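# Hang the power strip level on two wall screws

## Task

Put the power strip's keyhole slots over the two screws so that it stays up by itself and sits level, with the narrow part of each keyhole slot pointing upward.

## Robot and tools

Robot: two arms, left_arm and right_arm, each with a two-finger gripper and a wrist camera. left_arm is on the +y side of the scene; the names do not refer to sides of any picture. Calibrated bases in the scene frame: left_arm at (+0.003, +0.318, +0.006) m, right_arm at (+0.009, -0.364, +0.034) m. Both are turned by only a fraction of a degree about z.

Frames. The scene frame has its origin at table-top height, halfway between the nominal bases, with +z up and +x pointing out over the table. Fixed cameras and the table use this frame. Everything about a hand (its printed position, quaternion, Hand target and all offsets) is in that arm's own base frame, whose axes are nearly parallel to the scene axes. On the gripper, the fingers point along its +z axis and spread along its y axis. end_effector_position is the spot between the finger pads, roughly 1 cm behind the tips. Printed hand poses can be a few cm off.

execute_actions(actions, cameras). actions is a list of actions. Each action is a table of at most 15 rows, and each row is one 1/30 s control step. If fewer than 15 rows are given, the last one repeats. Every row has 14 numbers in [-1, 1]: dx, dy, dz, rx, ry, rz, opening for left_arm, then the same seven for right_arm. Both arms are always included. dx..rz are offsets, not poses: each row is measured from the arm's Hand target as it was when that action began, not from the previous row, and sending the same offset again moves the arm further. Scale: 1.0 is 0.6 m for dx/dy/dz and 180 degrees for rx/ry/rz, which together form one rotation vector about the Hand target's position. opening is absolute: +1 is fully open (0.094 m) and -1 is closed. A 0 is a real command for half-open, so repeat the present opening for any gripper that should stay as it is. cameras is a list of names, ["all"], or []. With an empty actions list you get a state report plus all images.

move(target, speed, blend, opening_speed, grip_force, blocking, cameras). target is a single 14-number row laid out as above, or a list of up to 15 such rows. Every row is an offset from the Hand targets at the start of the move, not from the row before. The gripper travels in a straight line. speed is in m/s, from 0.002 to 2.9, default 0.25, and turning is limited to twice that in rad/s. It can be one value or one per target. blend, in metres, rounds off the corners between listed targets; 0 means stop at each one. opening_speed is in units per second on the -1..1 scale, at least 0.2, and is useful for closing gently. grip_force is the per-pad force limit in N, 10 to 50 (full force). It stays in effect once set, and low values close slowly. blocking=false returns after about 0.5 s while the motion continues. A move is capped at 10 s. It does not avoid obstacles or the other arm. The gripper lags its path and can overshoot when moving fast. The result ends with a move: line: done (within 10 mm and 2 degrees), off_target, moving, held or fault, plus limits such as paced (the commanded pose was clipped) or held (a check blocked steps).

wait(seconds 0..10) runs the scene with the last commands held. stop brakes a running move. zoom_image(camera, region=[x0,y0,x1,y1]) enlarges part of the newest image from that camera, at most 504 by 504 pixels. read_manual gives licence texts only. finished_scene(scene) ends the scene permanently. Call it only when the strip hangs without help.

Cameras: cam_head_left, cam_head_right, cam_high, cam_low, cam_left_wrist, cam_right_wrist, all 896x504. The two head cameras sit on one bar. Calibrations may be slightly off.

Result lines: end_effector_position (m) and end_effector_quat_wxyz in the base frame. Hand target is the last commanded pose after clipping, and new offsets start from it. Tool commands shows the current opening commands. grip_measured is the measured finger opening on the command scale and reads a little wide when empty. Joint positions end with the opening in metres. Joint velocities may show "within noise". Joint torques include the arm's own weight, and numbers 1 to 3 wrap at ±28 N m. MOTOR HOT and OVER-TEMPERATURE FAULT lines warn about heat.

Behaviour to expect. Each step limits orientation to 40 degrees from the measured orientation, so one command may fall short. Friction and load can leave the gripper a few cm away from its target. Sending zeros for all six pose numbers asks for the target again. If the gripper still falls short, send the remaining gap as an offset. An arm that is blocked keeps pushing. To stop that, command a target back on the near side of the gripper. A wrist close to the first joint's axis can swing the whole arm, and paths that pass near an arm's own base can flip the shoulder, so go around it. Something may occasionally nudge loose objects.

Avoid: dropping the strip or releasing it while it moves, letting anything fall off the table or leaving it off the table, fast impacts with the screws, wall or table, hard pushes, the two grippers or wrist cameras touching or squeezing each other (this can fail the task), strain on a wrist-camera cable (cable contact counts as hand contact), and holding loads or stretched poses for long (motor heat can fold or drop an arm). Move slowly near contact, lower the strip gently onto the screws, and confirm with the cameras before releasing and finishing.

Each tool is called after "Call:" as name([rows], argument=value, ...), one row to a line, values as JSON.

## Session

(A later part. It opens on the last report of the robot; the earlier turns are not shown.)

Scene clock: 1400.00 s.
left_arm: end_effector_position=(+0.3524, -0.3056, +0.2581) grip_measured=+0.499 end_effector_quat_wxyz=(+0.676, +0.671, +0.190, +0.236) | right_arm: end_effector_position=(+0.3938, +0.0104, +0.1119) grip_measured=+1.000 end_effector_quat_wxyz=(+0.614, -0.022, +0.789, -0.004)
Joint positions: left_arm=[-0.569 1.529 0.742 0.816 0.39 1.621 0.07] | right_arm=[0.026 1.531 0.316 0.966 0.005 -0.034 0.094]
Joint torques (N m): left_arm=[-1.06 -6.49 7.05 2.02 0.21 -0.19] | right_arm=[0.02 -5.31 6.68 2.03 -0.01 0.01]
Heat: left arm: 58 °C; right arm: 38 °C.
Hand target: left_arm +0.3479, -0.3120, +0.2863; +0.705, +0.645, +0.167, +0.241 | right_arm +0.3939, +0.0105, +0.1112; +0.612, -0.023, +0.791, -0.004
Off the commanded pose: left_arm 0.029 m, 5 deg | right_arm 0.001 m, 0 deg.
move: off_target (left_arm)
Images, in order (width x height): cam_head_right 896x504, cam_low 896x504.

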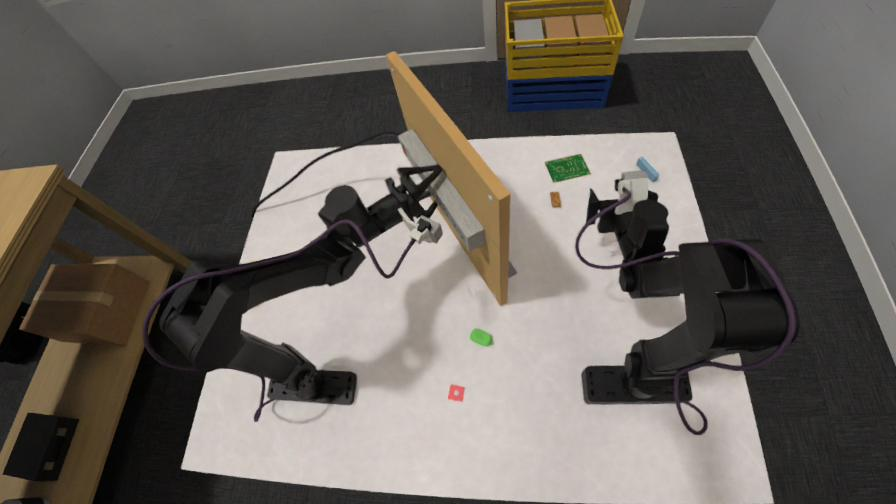

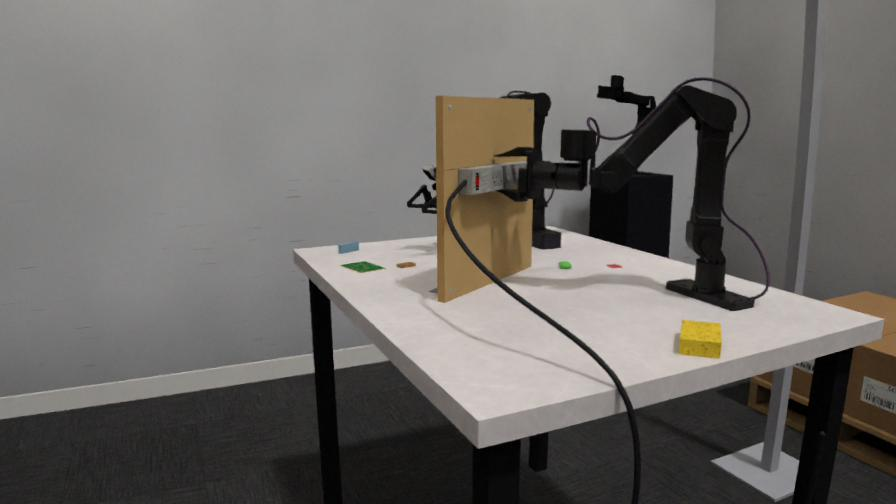

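Call:
move(target=[0,0,-0.03,0,0,0,0.5,0,0,0,0,0,0,1], speed=0.04, cameras=["cam_low","cam_head_right"])

Call:
zoom_image(camera="cam_low", region=[430, 85, 550, 205])

Call:
zoom_image(camera="cam_head_right", region=[390, 100, 490, 260])

Scene clock: 1410.73 s.
left_arm: end_effector_position=(+0.3532, -0.3077, +0.2584) grip_measured=+0.499 end_effector_quat_wxyz=(+0.688, +0.660, +0.180, +0.243) | right_arm: end_effector_position=(+0.3938, +0.0104, +0.1119) grip_measured=+1.000 end_effector_quat_wxyz=(+0.614, -0.022, +0.789, -0.004)
Joint positions: left_arm=[-0.571 1.561 0.731 0.899 0.393 1.618 0.07] | right_arm=[0.026 1.531 0.316 0.966 0.005 -0.034 0.094]
Joint torques (N m): left_arm=[-0.99 -5.63 4.97 2.02 0.15 -0.21] | right_arm=[0.02 -5.16 6.71 2.05 0.01 0.01]
Heat: left arm: 58 °C; right arm: 38 °C.
Hand target: left_arm +0.3479, -0.3120, +0.2685; +0.705, +0.645, +0.166, +0.241 | right_arm +0.3939, +0.0105, +0.1112; +0.612, -0.023, +0.791, -0.004
Off the commanded pose: left_arm 0.012 m, 3 deg | right_arm 0.001 m, 0 deg.
move: off_target (left_arm)
Images, in order (width x height): cam_head_right 896x504, cam_low 896x504.

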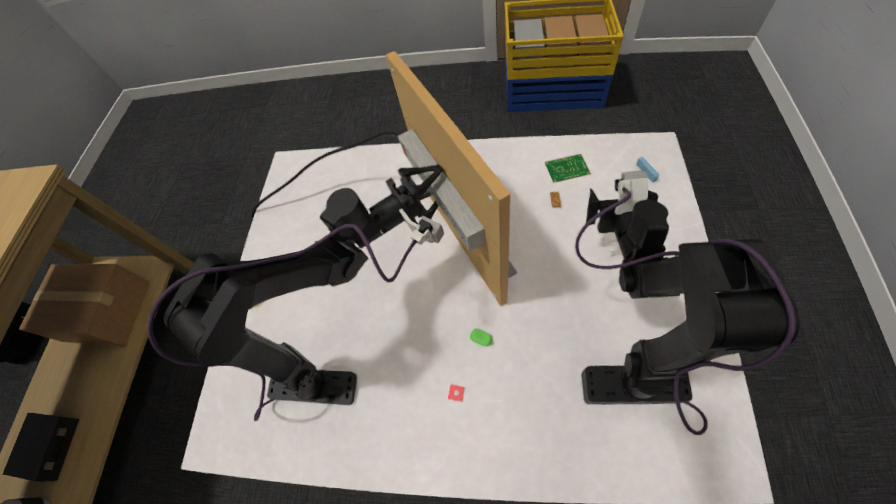

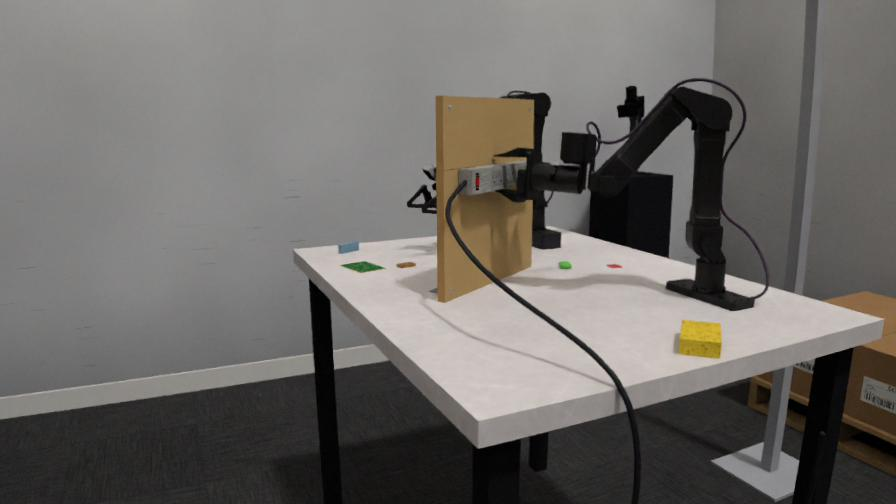

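Scaled by 4.200 from the camera's 896x504 image, which has a finer 1280x720 frame.

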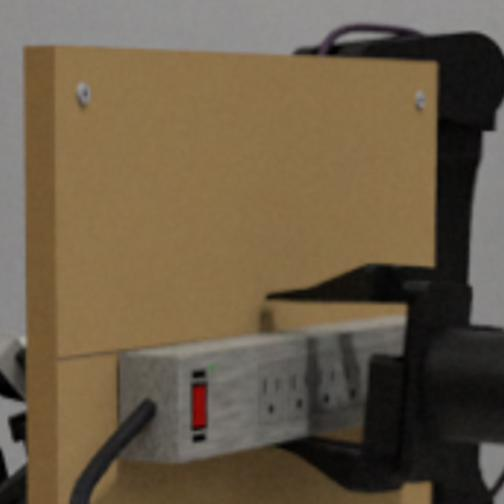

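Scaled by 3.150 from the camera's 896x504 image, which has a finer 1280x720 frame.

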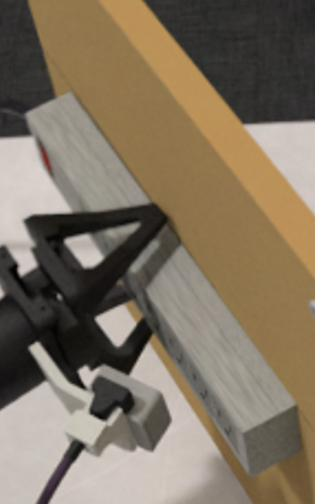

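Call:
move(target=[-0.04,0.066,0,0,0,0,0.6,0,0,0,0,0,0,1], speed=0.04, opening_speed=0.4, cameras=["cam_low","cam_head_right"])

Call:
zoom_image(camera="cam_low", region=[430, 85, 550, 205])

Call:
zoom_image(camera="cam_head_right", region=[390, 100, 490, 260])

Scene clock: 1431.73 s.
left_arm: end_effector_position=(+0.3298, -0.2761, +0.2589) grip_measured=+0.598 end_effector_quat_wxyz=(+0.695, +0.655, +0.171, +0.242) | right_arm: end_effector_position=(+0.3938, +0.0104, +0.1119) grip_measured=+1.000 end_effector_quat_wxyz=(+0.614, -0.022, +0.789, -0.004)
Joint positions: left_arm=[-0.508 1.436 0.593 0.936 0.47 1.608 0.075] | right_arm=[0.026 1.531 0.316 0.966 0.005 -0.034 0.094]
Joint torques (N m): left_arm=[0.43 -7.32 4.31 1.57 0.14 -0.22] | right_arm=[0.05 -5.18 6.68 2.05 0 0.02]
Heat: left arm: 60 °C; right arm: 38 °C.
Hand target: left_arm +0.3239, -0.2724, +0.2685; +0.705, +0.645, +0.166, +0.241 | right_arm +0.3939, +0.0105, +0.1112; +0.612, -0.023, +0.791, -0.004
Off the commanded pose: left_arm 0.012 m, 2 deg | right_arm 0.001 m, 0 deg.
move: off_target (left_arm)
Images, in order (width x height): cam_head_right 896x504, cam_low 896x504.

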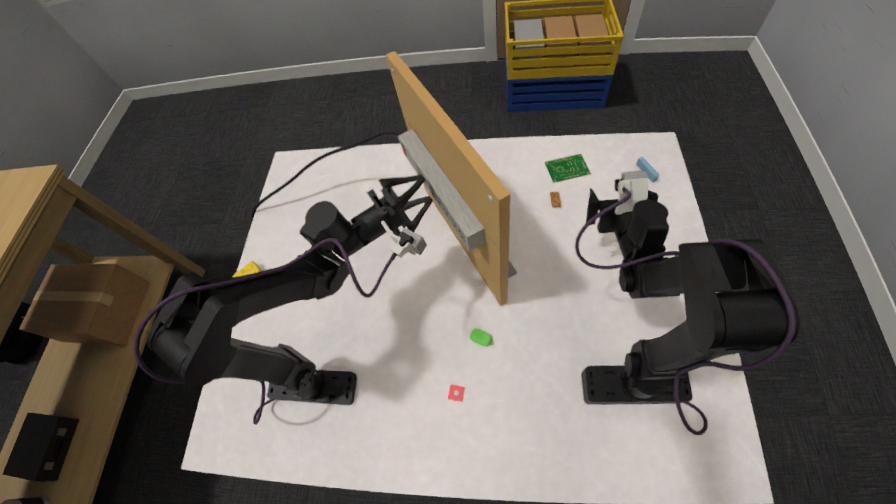

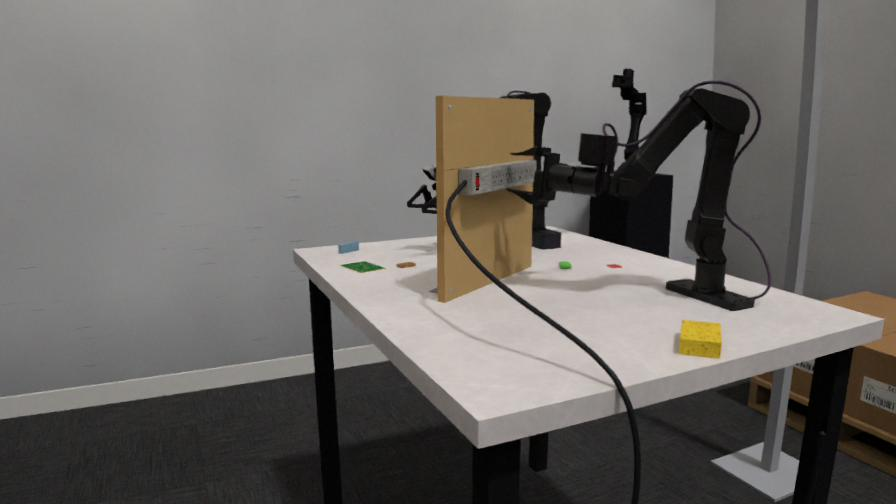

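Scaled by 4.200 from the camera's 896x504 image, which has a finer 1280x720 frame.

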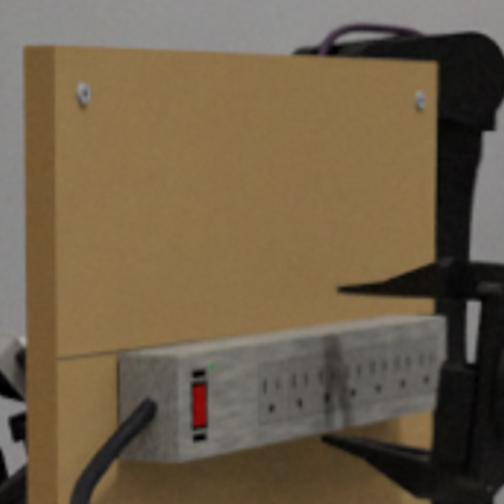

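Scaled by 3.150 from the camera's 896x504 image, which has a finer 1280x720 frame.

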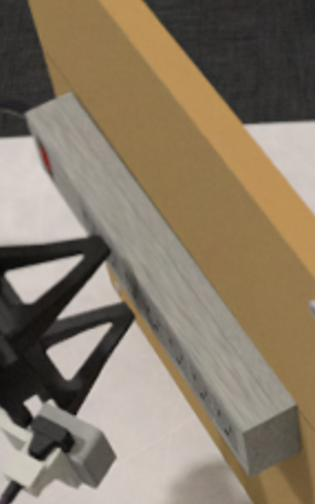

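Call:
move([
  [-0.03,0.05,0.008,0.0,0.0,0,0.6,0,0,0,0,0,0,1],
  [-0.151,-0.0235,0.008,0.02,0.012,0,0.6,0,0,0,0,0,0,1],
], speed=0.1, cameras=["cam_low","cam_head_right","cam_left_wrist"])

Scene clock: 1450.73 s.
left_arm: end_effector_position=(+0.2371, -0.2881, +0.2691) grip_measured=+0.599 end_effector_quat_wxyz=(+0.675, +0.678, +0.174, +0.234) | right_arm: end_effector_position=(+0.3938, +0.0104, +0.1119) grip_measured=+1.000 end_effector_quat_wxyz=(+0.614, -0.022, +0.789, -0.004)
Joint positions: left_arm=[-0.791 1.038 0.465 0.594 0.195 1.649 0.075] | right_arm=[0.026 1.531 0.316 0.966 0.005 -0.034 0.094]
Joint torques (N m): left_arm=[-0.59 -4 5.15 1.54 -0.04 -0.06] | right_arm=[0.13 -5.09 6.68 2.02 0.02 0]
Heat: left arm: 56 °C; right arm: 38 °C.
Hand target: left_arm +0.2333, -0.2865, +0.2732; +0.682, +0.672, +0.172, +0.234 | right_arm +0.3939, +0.0105, +0.1112; +0.612, -0.023, +0.791, -0.004
Off the commanded pose: left_arm 0.006 m, 1 deg | right_arm 0.001 m, 0 deg.
move: done
camera_calibration:
cam_left_wrist: T_world_to_cam=[[0.0635787, 0.0211003, -0.997754, 0.258672], [0.522953, 0.850815, 0.0513164, 0.143502], [0.849987, -0.525041, 0.0430592, -0.271878], [0, 0, 0, 1]] pos_world=[0.139602, -0.270299, 0.262434]
Images, in order (width x height): cam_head_right 896x504, cam_low 896x504, cam_left_wrist 896x504.

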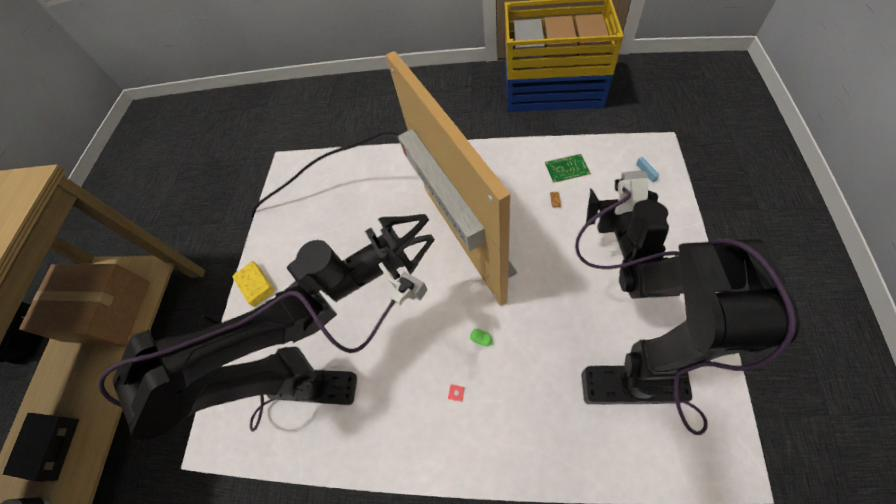

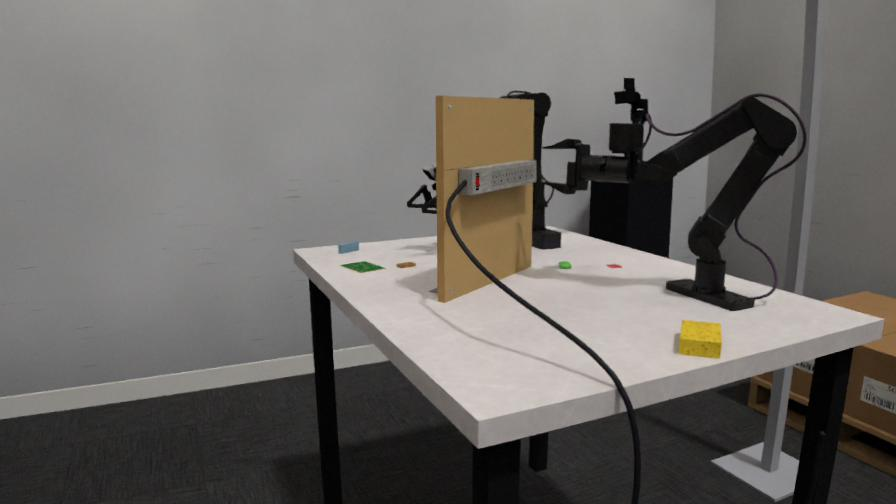

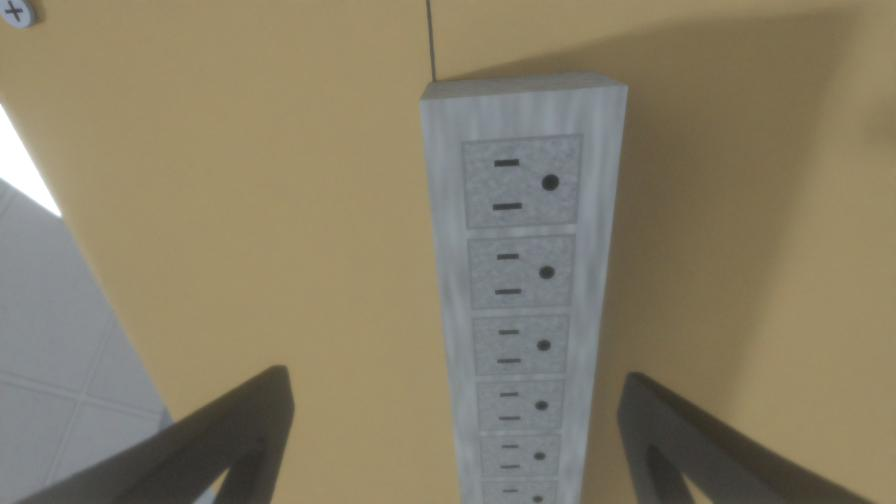

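Call:
move([
  [0,0,-0.02,0,0,0,0.7,0,0,0,0,0,0,1],
  [0.052,-0.0855,-0.02,0,0,0,0.7,0,0,0,0,0,0,1],
], speed=0.1, cameras=["cam_low","cam_head_right","cam_left_wrist"])

Call:
zoom_image(camera="cam_low", region=[450, 110, 570, 230])

Scene clock: 1462.67 s.
left_arm: end_effector_position=(+0.2620, -0.3314, +0.2402) grip_measured=+0.699 end_effector_quat_wxyz=(+0.663, +0.690, +0.179, +0.229) | right_arm: end_effector_position=(+0.3938, +0.0104, +0.1119) grip_measured=+1.000 end_effector_quat_wxyz=(+0.614, -0.022, +0.789, -0.004)
Joint positions: left_arm=[-0.844 1.33 0.545 0.769 0.141 1.651 0.08] | right_arm=[0.026 1.531 0.316 0.966 0.005 -0.034 0.094]
Joint torques (N m): left_arm=[-0.68 -3.86 8.24 1.71 -0.05 -0.11] | right_arm=[-0.03 -5.22 6.64 2.03 0 -0.01]
Heat: left arm: 55 °C; right arm: 38 °C.
Hand target: left_arm +0.2646, -0.3378, +0.2612; +0.682, +0.672, +0.172, +0.234 | right_arm +0.3939, +0.0105, +0.1112; +0.612, -0.023, +0.791, -0.004
Off the commanded pose: left_arm 0.022 m, 3 deg | right_arm 0.001 m, 0 deg.
move: off_target (left_arm)
camera_calibration:
cam_left_wrist: T_world_to_cam=[[0.0398767, 0.0500312, -0.997951, 0.245102], [0.523344, 0.849751, 0.0635135, 0.16533], [0.851188, -0.524805, 0.00770175, -0.306247], [0, 0, 0, 1]] pos_world=[0.164375, -0.313472, 0.236458]
Images, in order (width x height): cam_head_right 896x504, cam_low 896x504, cam_left_wrist 896x504.

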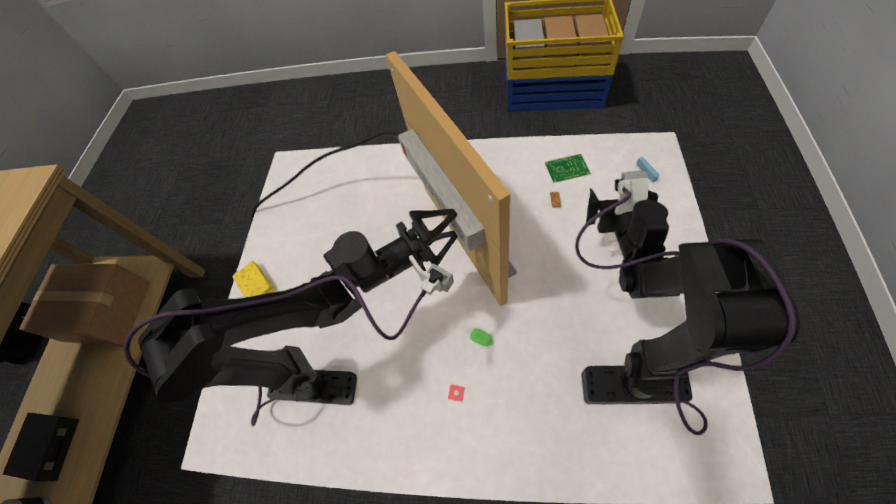

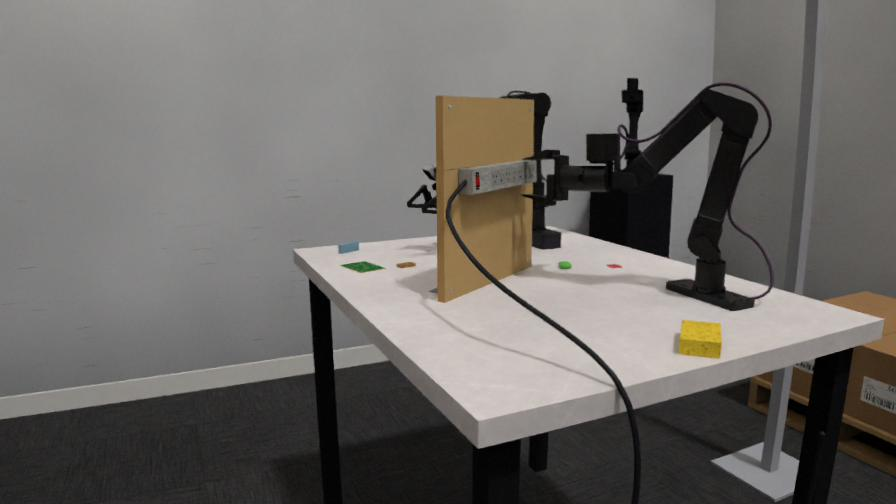

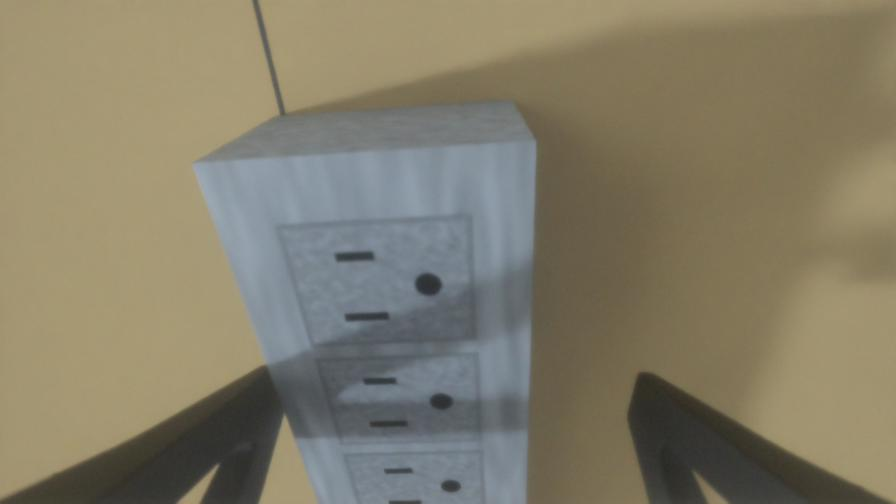

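Scaled by 4.200 from the camera's 896x504 image, which has a finer 1280x720 frame.

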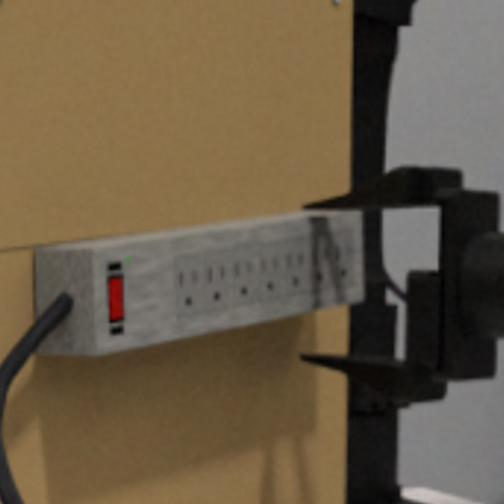

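Call:
move([
  [-0.006,0.010,0.027,0,0,0,0.7,0,0,0,0,0,0,1],
  [0.016,-0.026,0.027,0,0,0,0.7,0,0,0,0,0,0,1],
], speed=0.08, cameras=["cam_low","cam_left_wrist"])

Call:
zoom_image(camera="cam_low", region=[450, 110, 570, 230])

Scene clock: 1470.27 s.
left_arm: end_effector_position=(+0.2716, -0.3471, +0.2549) grip_measured=+0.699 end_effector_quat_wxyz=(+0.662, +0.691, +0.179, +0.228) | right_arm: end_effector_position=(+0.3938, +0.0104, +0.1119) grip_measured=+1.000 end_effector_quat_wxyz=(+0.614, -0.022, +0.789, -0.004)
Joint positions: left_arm=[-0.856 1.372 0.647 0.706 0.129 1.652 0.08] | right_arm=[0.026 1.531 0.316 0.966 0.005 -0.034 0.094]
Joint torques (N m): left_arm=[-0.68 -4.37 8.49 1.74 -0.04 -0.08] | right_arm=[0.05 -5.24 6.64 2.05 -0.03 0]
Heat: left arm: 55 °C; right arm: 38 °C.
Hand target: left_arm +0.2742, -0.3534, +0.2774; +0.682, +0.672, +0.172, +0.234 | right_arm +0.3939, +0.0105, +0.1112; +0.612, -0.023, +0.791, -0.004
Off the commanded pose: left_arm 0.024 m, 3 deg | right_arm 0.001 m, 0 deg.
move: off_target (left_arm)
camera_calibration:
cam_left_wrist: T_world_to_cam=[[0.0380432, 0.0529678, -0.997871, 0.261547], [0.523764, 0.849376, 0.0650537, 0.172068], [0.851014, -0.525123, 0.00457036, -0.322142], [0, 0, 0, 1]] pos_world=[0.174074, -0.329169, 0.251269]
Images, in order (width x height): cam_low 896x504, cam_left_wrist 896x504.

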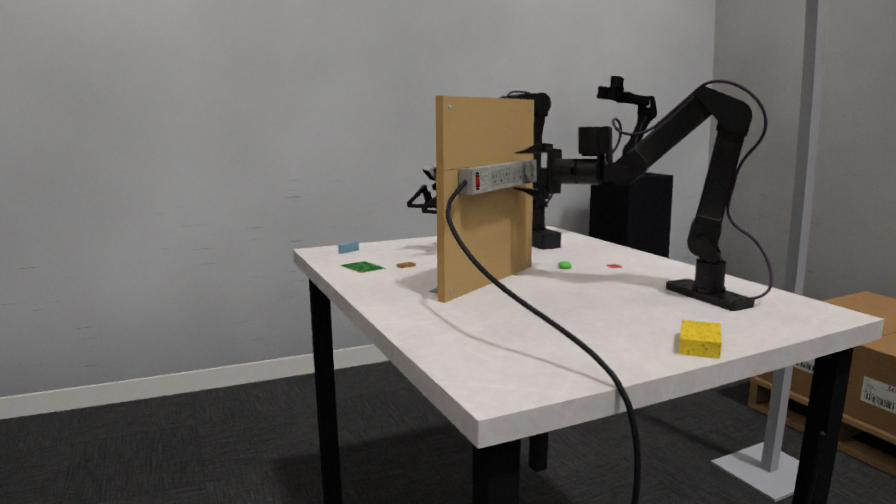

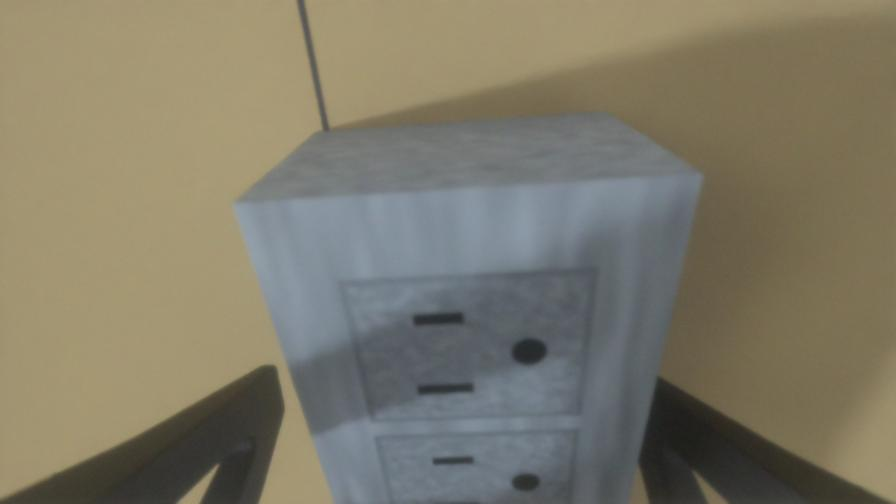

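Scaled by 4.200 from the camera's 896x504 image, which has a finer 1280x720 frame.

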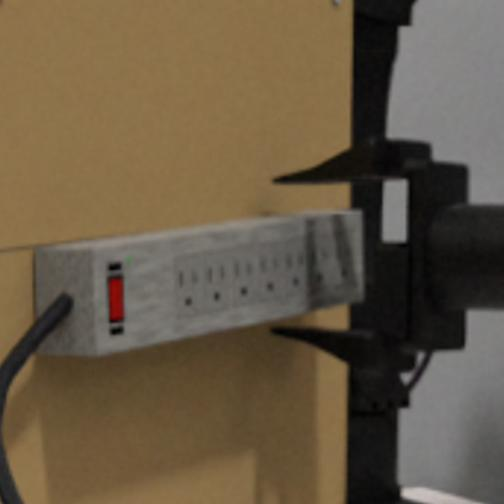

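Call:
move(target=[0,0,-0.045,0,0,0,0.7,0,0,0,0,0,0,1], speed=0.03, cameras=["cam_low"])

Call:
zoom_image(camera="cam_low", region=[450, 110, 570, 230])

Scene clock: 1476.33 s.
left_arm: end_effector_position=(+0.2764, -0.3526, +0.2521) grip_measured=+0.699 end_effector_quat_wxyz=(+0.678, +0.675, +0.172, +0.237) | right_arm: end_effector_position=(+0.3938, +0.0104, +0.1119) grip_measured=+1.000 end_effector_quat_wxyz=(+0.614, -0.022, +0.789, -0.004)
Joint positions: left_arm=[-0.856 1.441 0.632 0.84 0.129 1.653 0.08] | right_arm=[0.026 1.531 0.316 0.966 0.005 -0.034 0.094]
Joint torques (N m): left_arm=[-0.68 -4.71 4.51 1.71 -0.03 -0.08] | right_arm=[0.02 -5.18 6.72 2.03 -0.01 0]
Heat: left arm: 54 °C; right arm: 38 °C.
Hand target: left_arm +0.2741, -0.3535, +0.2503; +0.681, +0.672, +0.172, +0.234 | right_arm +0.3939, +0.0105, +0.1112; +0.612, -0.023, +0.791, -0.004
Off the commanded pose: left_arm 0.003 m, 1 deg | right_arm 0.001 m, 0 deg.
move: done
Images, in order (width x height): cam_low 896x504.

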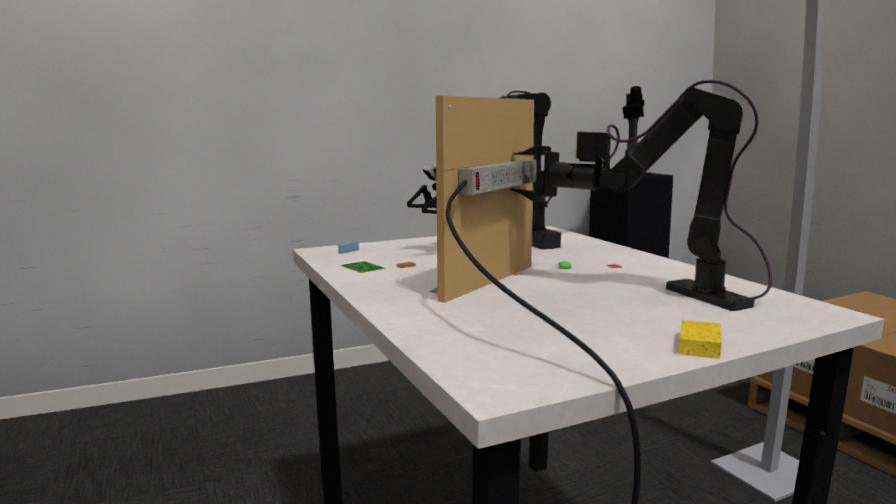

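Scaled by 4.200 from the camera's 896x504 image, which has a finer 1280x720 frame.

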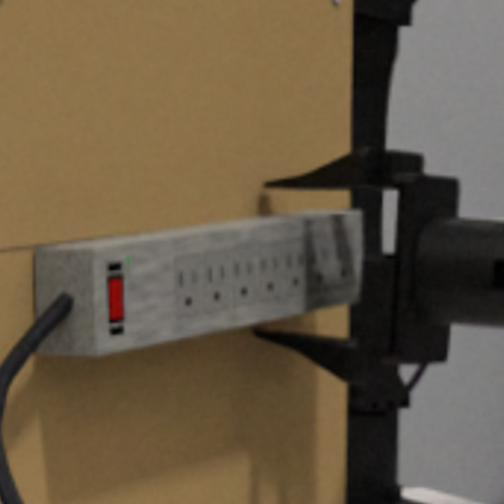

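Call:
move(target=[-0.005,0.008,-0.05,0.01,0.006,0,0.7,0,0,0,0,0,0,1], speed=0.03, cameras=["cam_low"])

Call:
zoom_image(camera="cam_low", region=[450, 110, 570, 230])

Scene clock: 1483.60 s.
left_arm: end_effector_position=(+0.2735, -0.3487, +0.2350) grip_measured=+0.699 end_effector_quat_wxyz=(+0.679, +0.673, +0.171, +0.239) | right_arm: end_effector_position=(+0.3938, +0.0104, +0.1119) grip_measured=+1.000 end_effector_quat_wxyz=(+0.614, -0.022, +0.789, -0.004)
Joint positions: left_arm=[-0.856 1.475 0.571 0.939 0.127 1.657 0.08] | right_arm=[0.026 1.531 0.316 0.966 0.005 -0.034 0.094]
Joint torques (N m): left_arm=[-0.4 -4.16 3.7 1.45 0.06 -0.07] | right_arm=[0.01 -5.31 6.56 2.03 0.02 0]
Heat: left arm: 54 °C; right arm: 38 °C.
Hand target: left_arm +0.2711, -0.3486, +0.2205; +0.669, +0.684, +0.175, +0.230 | right_arm +0.3939, +0.0105, +0.1112; +0.612, -0.023, +0.791, -0.004
Off the commanded pose: left_arm 0.015 m, 2 deg | right_arm 0.001 m, 0 deg.
move: off_target (left_arm)
Images, in order (width x height): cam_low 896x504.

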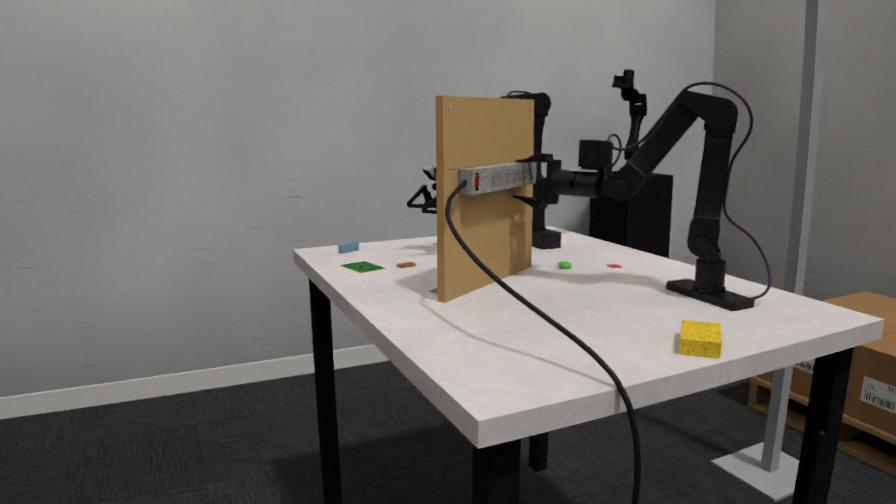

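Scaled by 4.200 from the camera's 896x504 image, which has a finer 1280x720 frame.

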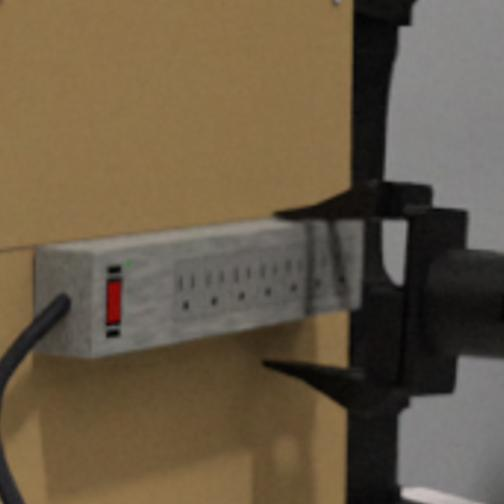

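Call:
move(target=[0,0,-0.025,0,0,0,0.7,0,0,0,0,0,0,1], speed=0.03, cameras=["cam_low"])

Call:
zoom_image(camera="cam_low", region=[450, 110, 570, 230])

Scene clock: 1489.53 s.
left_arm: end_effector_position=(+0.2737, -0.3485, +0.2343) grip_measured=+0.699 end_effector_quat_wxyz=(+0.693, +0.657, +0.165, +0.247) | right_arm: end_effector_position=(+0.3938, +0.0104, +0.1119) grip_measured=+1.000 end_effector_quat_wxyz=(+0.614, -0.022, +0.789, -0.004)
Joint positions: left_arm=[-0.856 1.52 0.547 1.055 0.125 1.657 0.08] | right_arm=[0.026 1.531 0.316 0.966 0.005 -0.034 0.094]
Joint torques (N m): left_arm=[-0.4 -3.85 2.85 1.15 0.05 -0.05] | right_arm=[-0.02 -5.16 6.57 2 -0.03 -0.01]
Heat: left arm: 54 °C; right arm: 38 °C.
Hand target: left_arm +0.2711, -0.3486, +0.2053; +0.669, +0.685, +0.175, +0.230 | right_arm +0.3939, +0.0105, +0.1112; +0.612, -0.023, +0.791, -0.004
Off the commanded pose: left_arm 0.029 m, 5 deg | right_arm 0.001 m, 0 deg.
move: off_target (left_arm)
Images, in order (width x height): cam_low 896x504.

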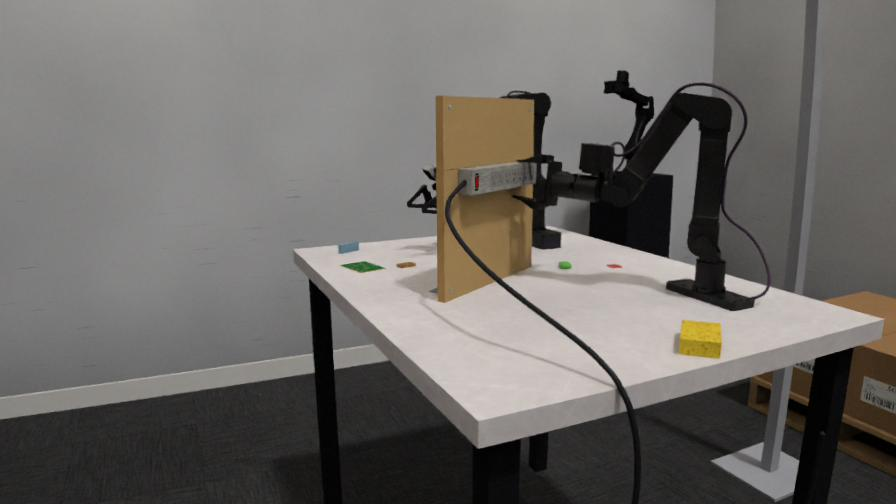

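Scaled by 4.200 from the camera's 896x504 image, which has a finer 1280x720 frame.

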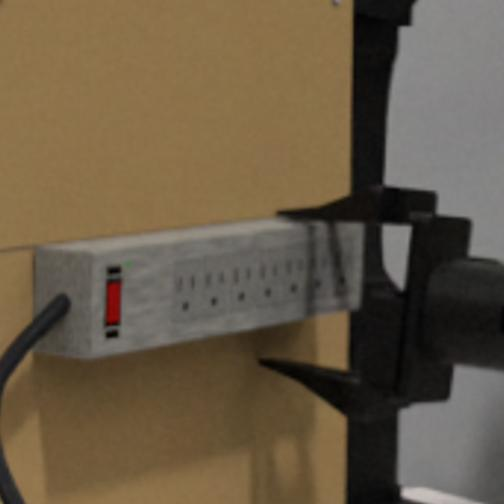

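Call:
move([
  [0.02,0.012,-0.02,0.012,0.007,0,0.7,0,0,0,0,0,0,1],
  [-0.02,-0.012,-0.02,0.012,0.007,0,0.7,0,0,0,0,0,0,1],
  [0,0,-0.02,0.012,0.007,0,0.7,0,0,0,0,0,0,1],
], speed=0.05, blend=0.002, cameras=["cam_low","cam_head_right"])

Call:
zoom_image(camera="cam_low", region=[450, 110, 570, 230])

Call:
zoom_image(camera="cam_head_right", region=[390, 100, 490, 260])

Scene clock: 1499.97 s.
left_arm: end_effector_position=(+0.2735, -0.3470, +0.2337) grip_measured=+0.699 end_effector_quat_wxyz=(+0.693, +0.654, +0.169, +0.254) | right_arm: end_effector_position=(+0.3938, +0.0104, +0.1119) grip_measured=+1.000 end_effector_quat_wxyz=(+0.614, -0.022, +0.789, -0.004)
Joint positions: left_arm=[-0.864 1.522 0.538 1.072 0.103 1.661 0.08] | right_arm=[0.026 1.531 0.316 0.966 0.005 -0.034 0.094]
Joint torques (N m): left_arm=[0.34 -3.96 2.95 0.69 0.32 -0.03] | right_arm=[0.02 -5.11 6.61 2.05 -0.03 -0.02]
Heat: left arm: 52 °C; right arm: 38 °C.
Hand target: left_arm +0.2712, -0.3486, +0.1935; +0.654, +0.699, +0.178, +0.226 | right_arm +0.3939, +0.0105, +0.1112; +0.612, -0.023, +0.791, -0.004
Off the commanded pose: left_arm 0.041 m, 8 deg | right_arm 0.001 m, 0 deg.
move: off_target (left_arm)
Images, in order (width x height): cam_head_right 896x504, cam_low 896x504.

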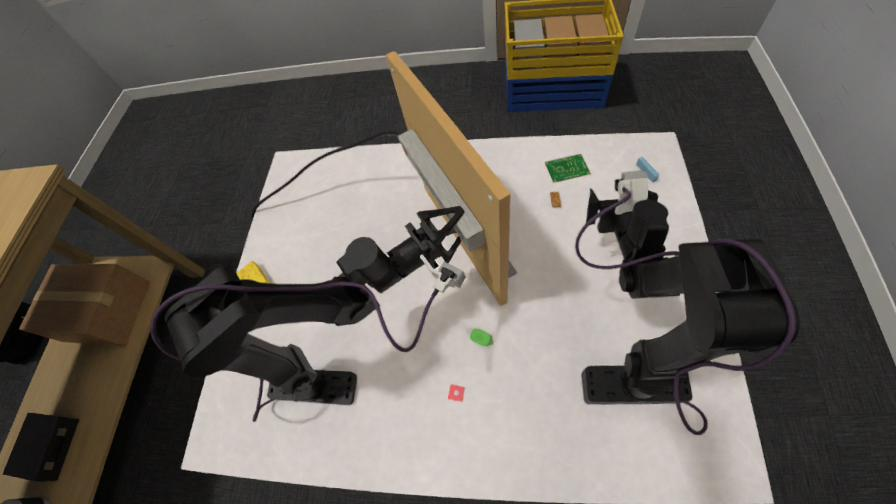

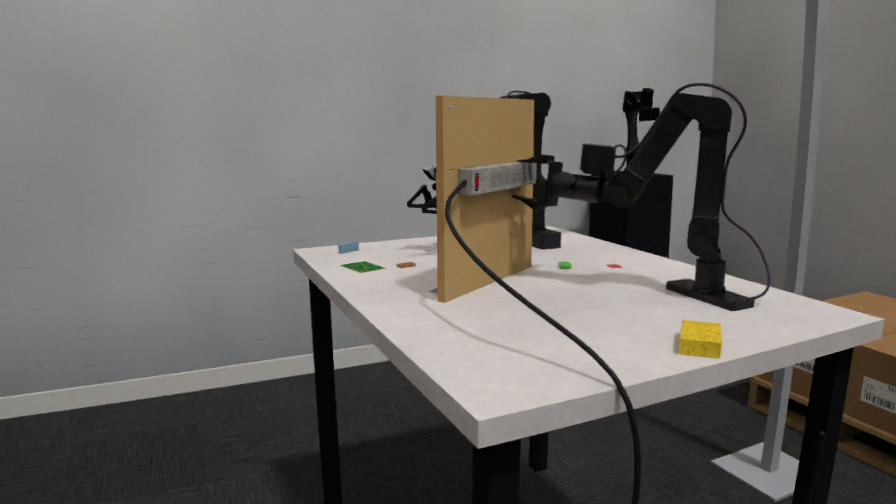

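Scaled by 4.200 from the camera's 896x504 image, which has a finer 1280x720 frame.

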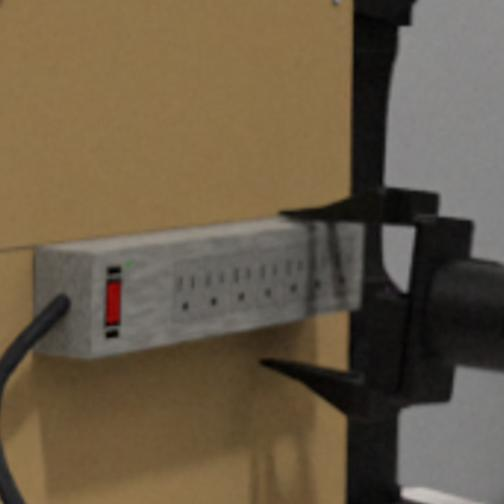

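Scaled by 3.150 from the camera's 896x504 image, which has a finer 1280x720 frame.

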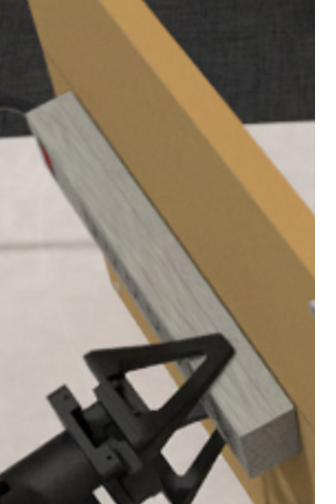

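Call:
move([
  [0,0,0.06,-0.012,-0.007,0,0.7,0,0,0,0,0,0,1],
  [-0.045,0.075,0.07,-0.012,-0.007,0,0.7,0,0,0,0,0,0,1],
  [-0.09,0.15,0.07,-0.012,-0.007,0,0.7,0,0,0,0,0,0,1],
], speed=0.1, blend=0.01, cameras=["cam_low","cam_head_right","cam_left_wrist"])

Call:
zoom_image(camera="cam_low", region=[430, 85, 550, 205])

Call:
zoom_image(camera="cam_left_wrist", region=[300, 0, 750, 504])

Scene clock: 1511.83 s.
left_arm: end_effector_position=(+0.2201, -0.2604, +0.2347) grip_measured=+0.699 end_effector_quat_wxyz=(+0.664, +0.688, +0.177, +0.234) | right_arm: end_effector_position=(+0.3938, +0.0104, +0.1119) grip_measured=+1.000 end_effector_quat_wxyz=(+0.614, -0.022, +0.789, -0.004)
Joint positions: left_arm=[-0.752 0.903 0.302 0.593 0.228 1.661 0.08] | right_arm=[0.026 1.531 0.316 0.966 0.005 -0.034 0.094]
Joint torques (N m): left_arm=[0.38 -2.78 4.82 1.6 0.17 -0.09] | right_arm=[0.03 -5.22 6.56 2.01 -0.01 0]
Heat: left arm: 50 °C; right arm: 38 °C.
Hand target: left_arm +0.2172, -0.2586, +0.2354; +0.669, +0.684, +0.175, +0.230 | right_arm +0.3939, +0.0105, +0.1112; +0.612, -0.023, +0.791, -0.004
Off the commanded pose: left_arm 0.003 m, 1 deg | right_arm 0.001 m, 0 deg.
move: done
camera_calibration:
cam_left_wrist: T_world_to_cam=[[0.0516987, 0.0491079, -0.997455, 0.234642], [0.518408, 0.852358, 0.0688338, 0.127812], [0.853569, -0.520648, 0.0186078, -0.235324], [0, 0, 0, 1]] pos_world=[0.122475, -0.242985, 0.229626]
Images, in order (width x height): cam_head_right 896x504, cam_low 896x504, cam_left_wrist 896x504.

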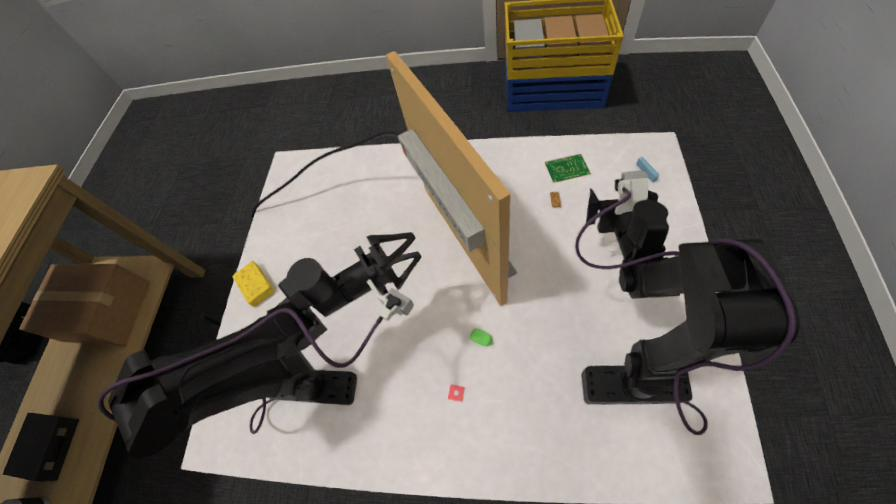

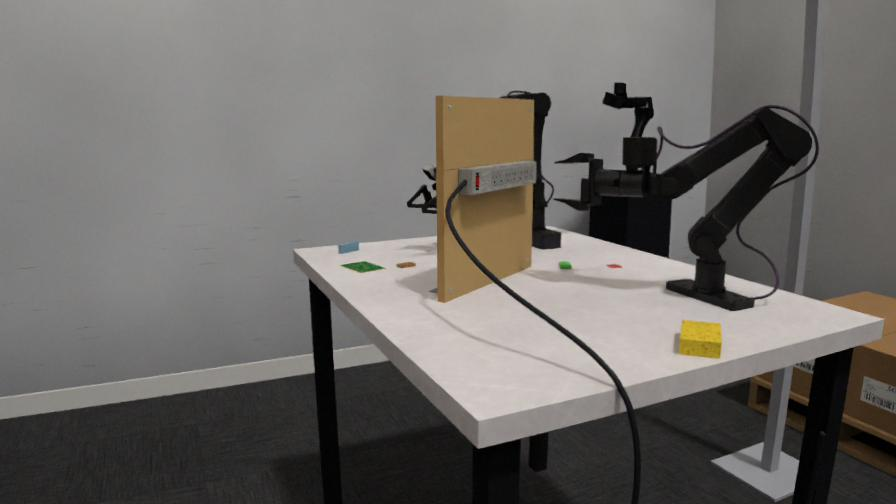

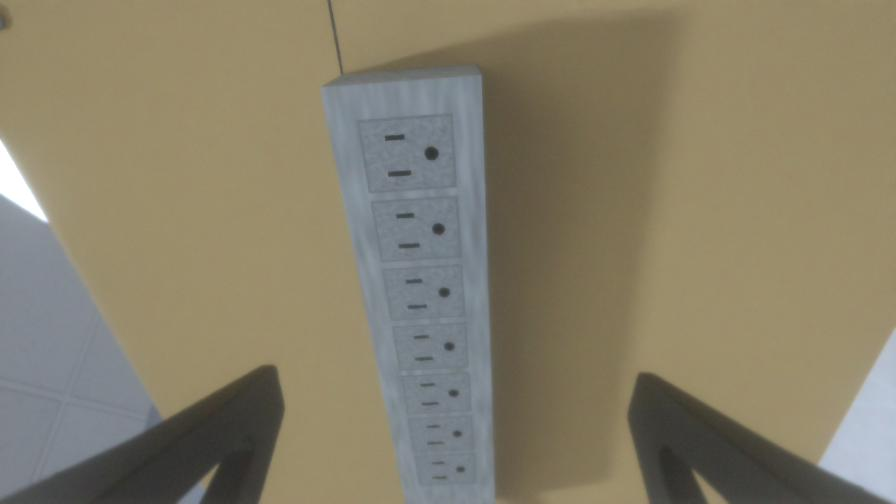

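Scaled by 4.200 from the camera's 896x504 image, which has a finer 1280x720 frame.

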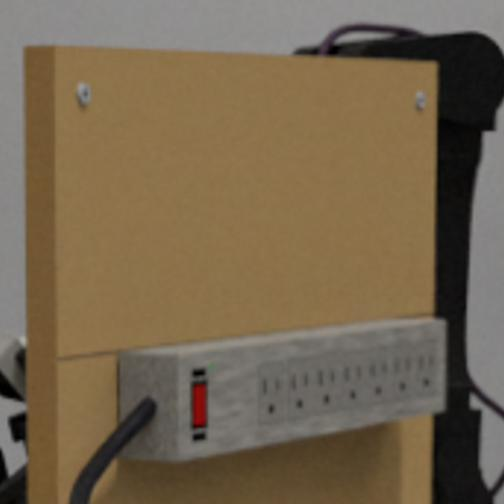

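Scaled by 1.000.

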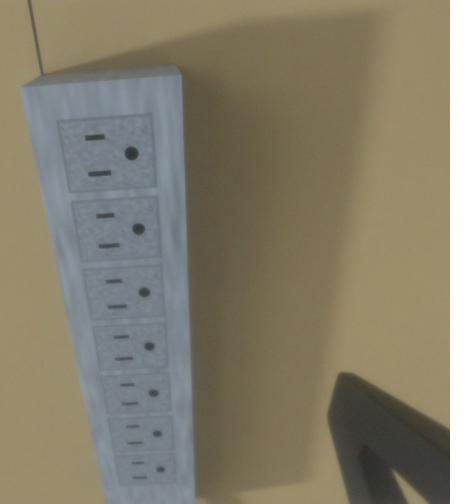

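Call:
finished_scene(scene=1)

The scene is finished: the task was done.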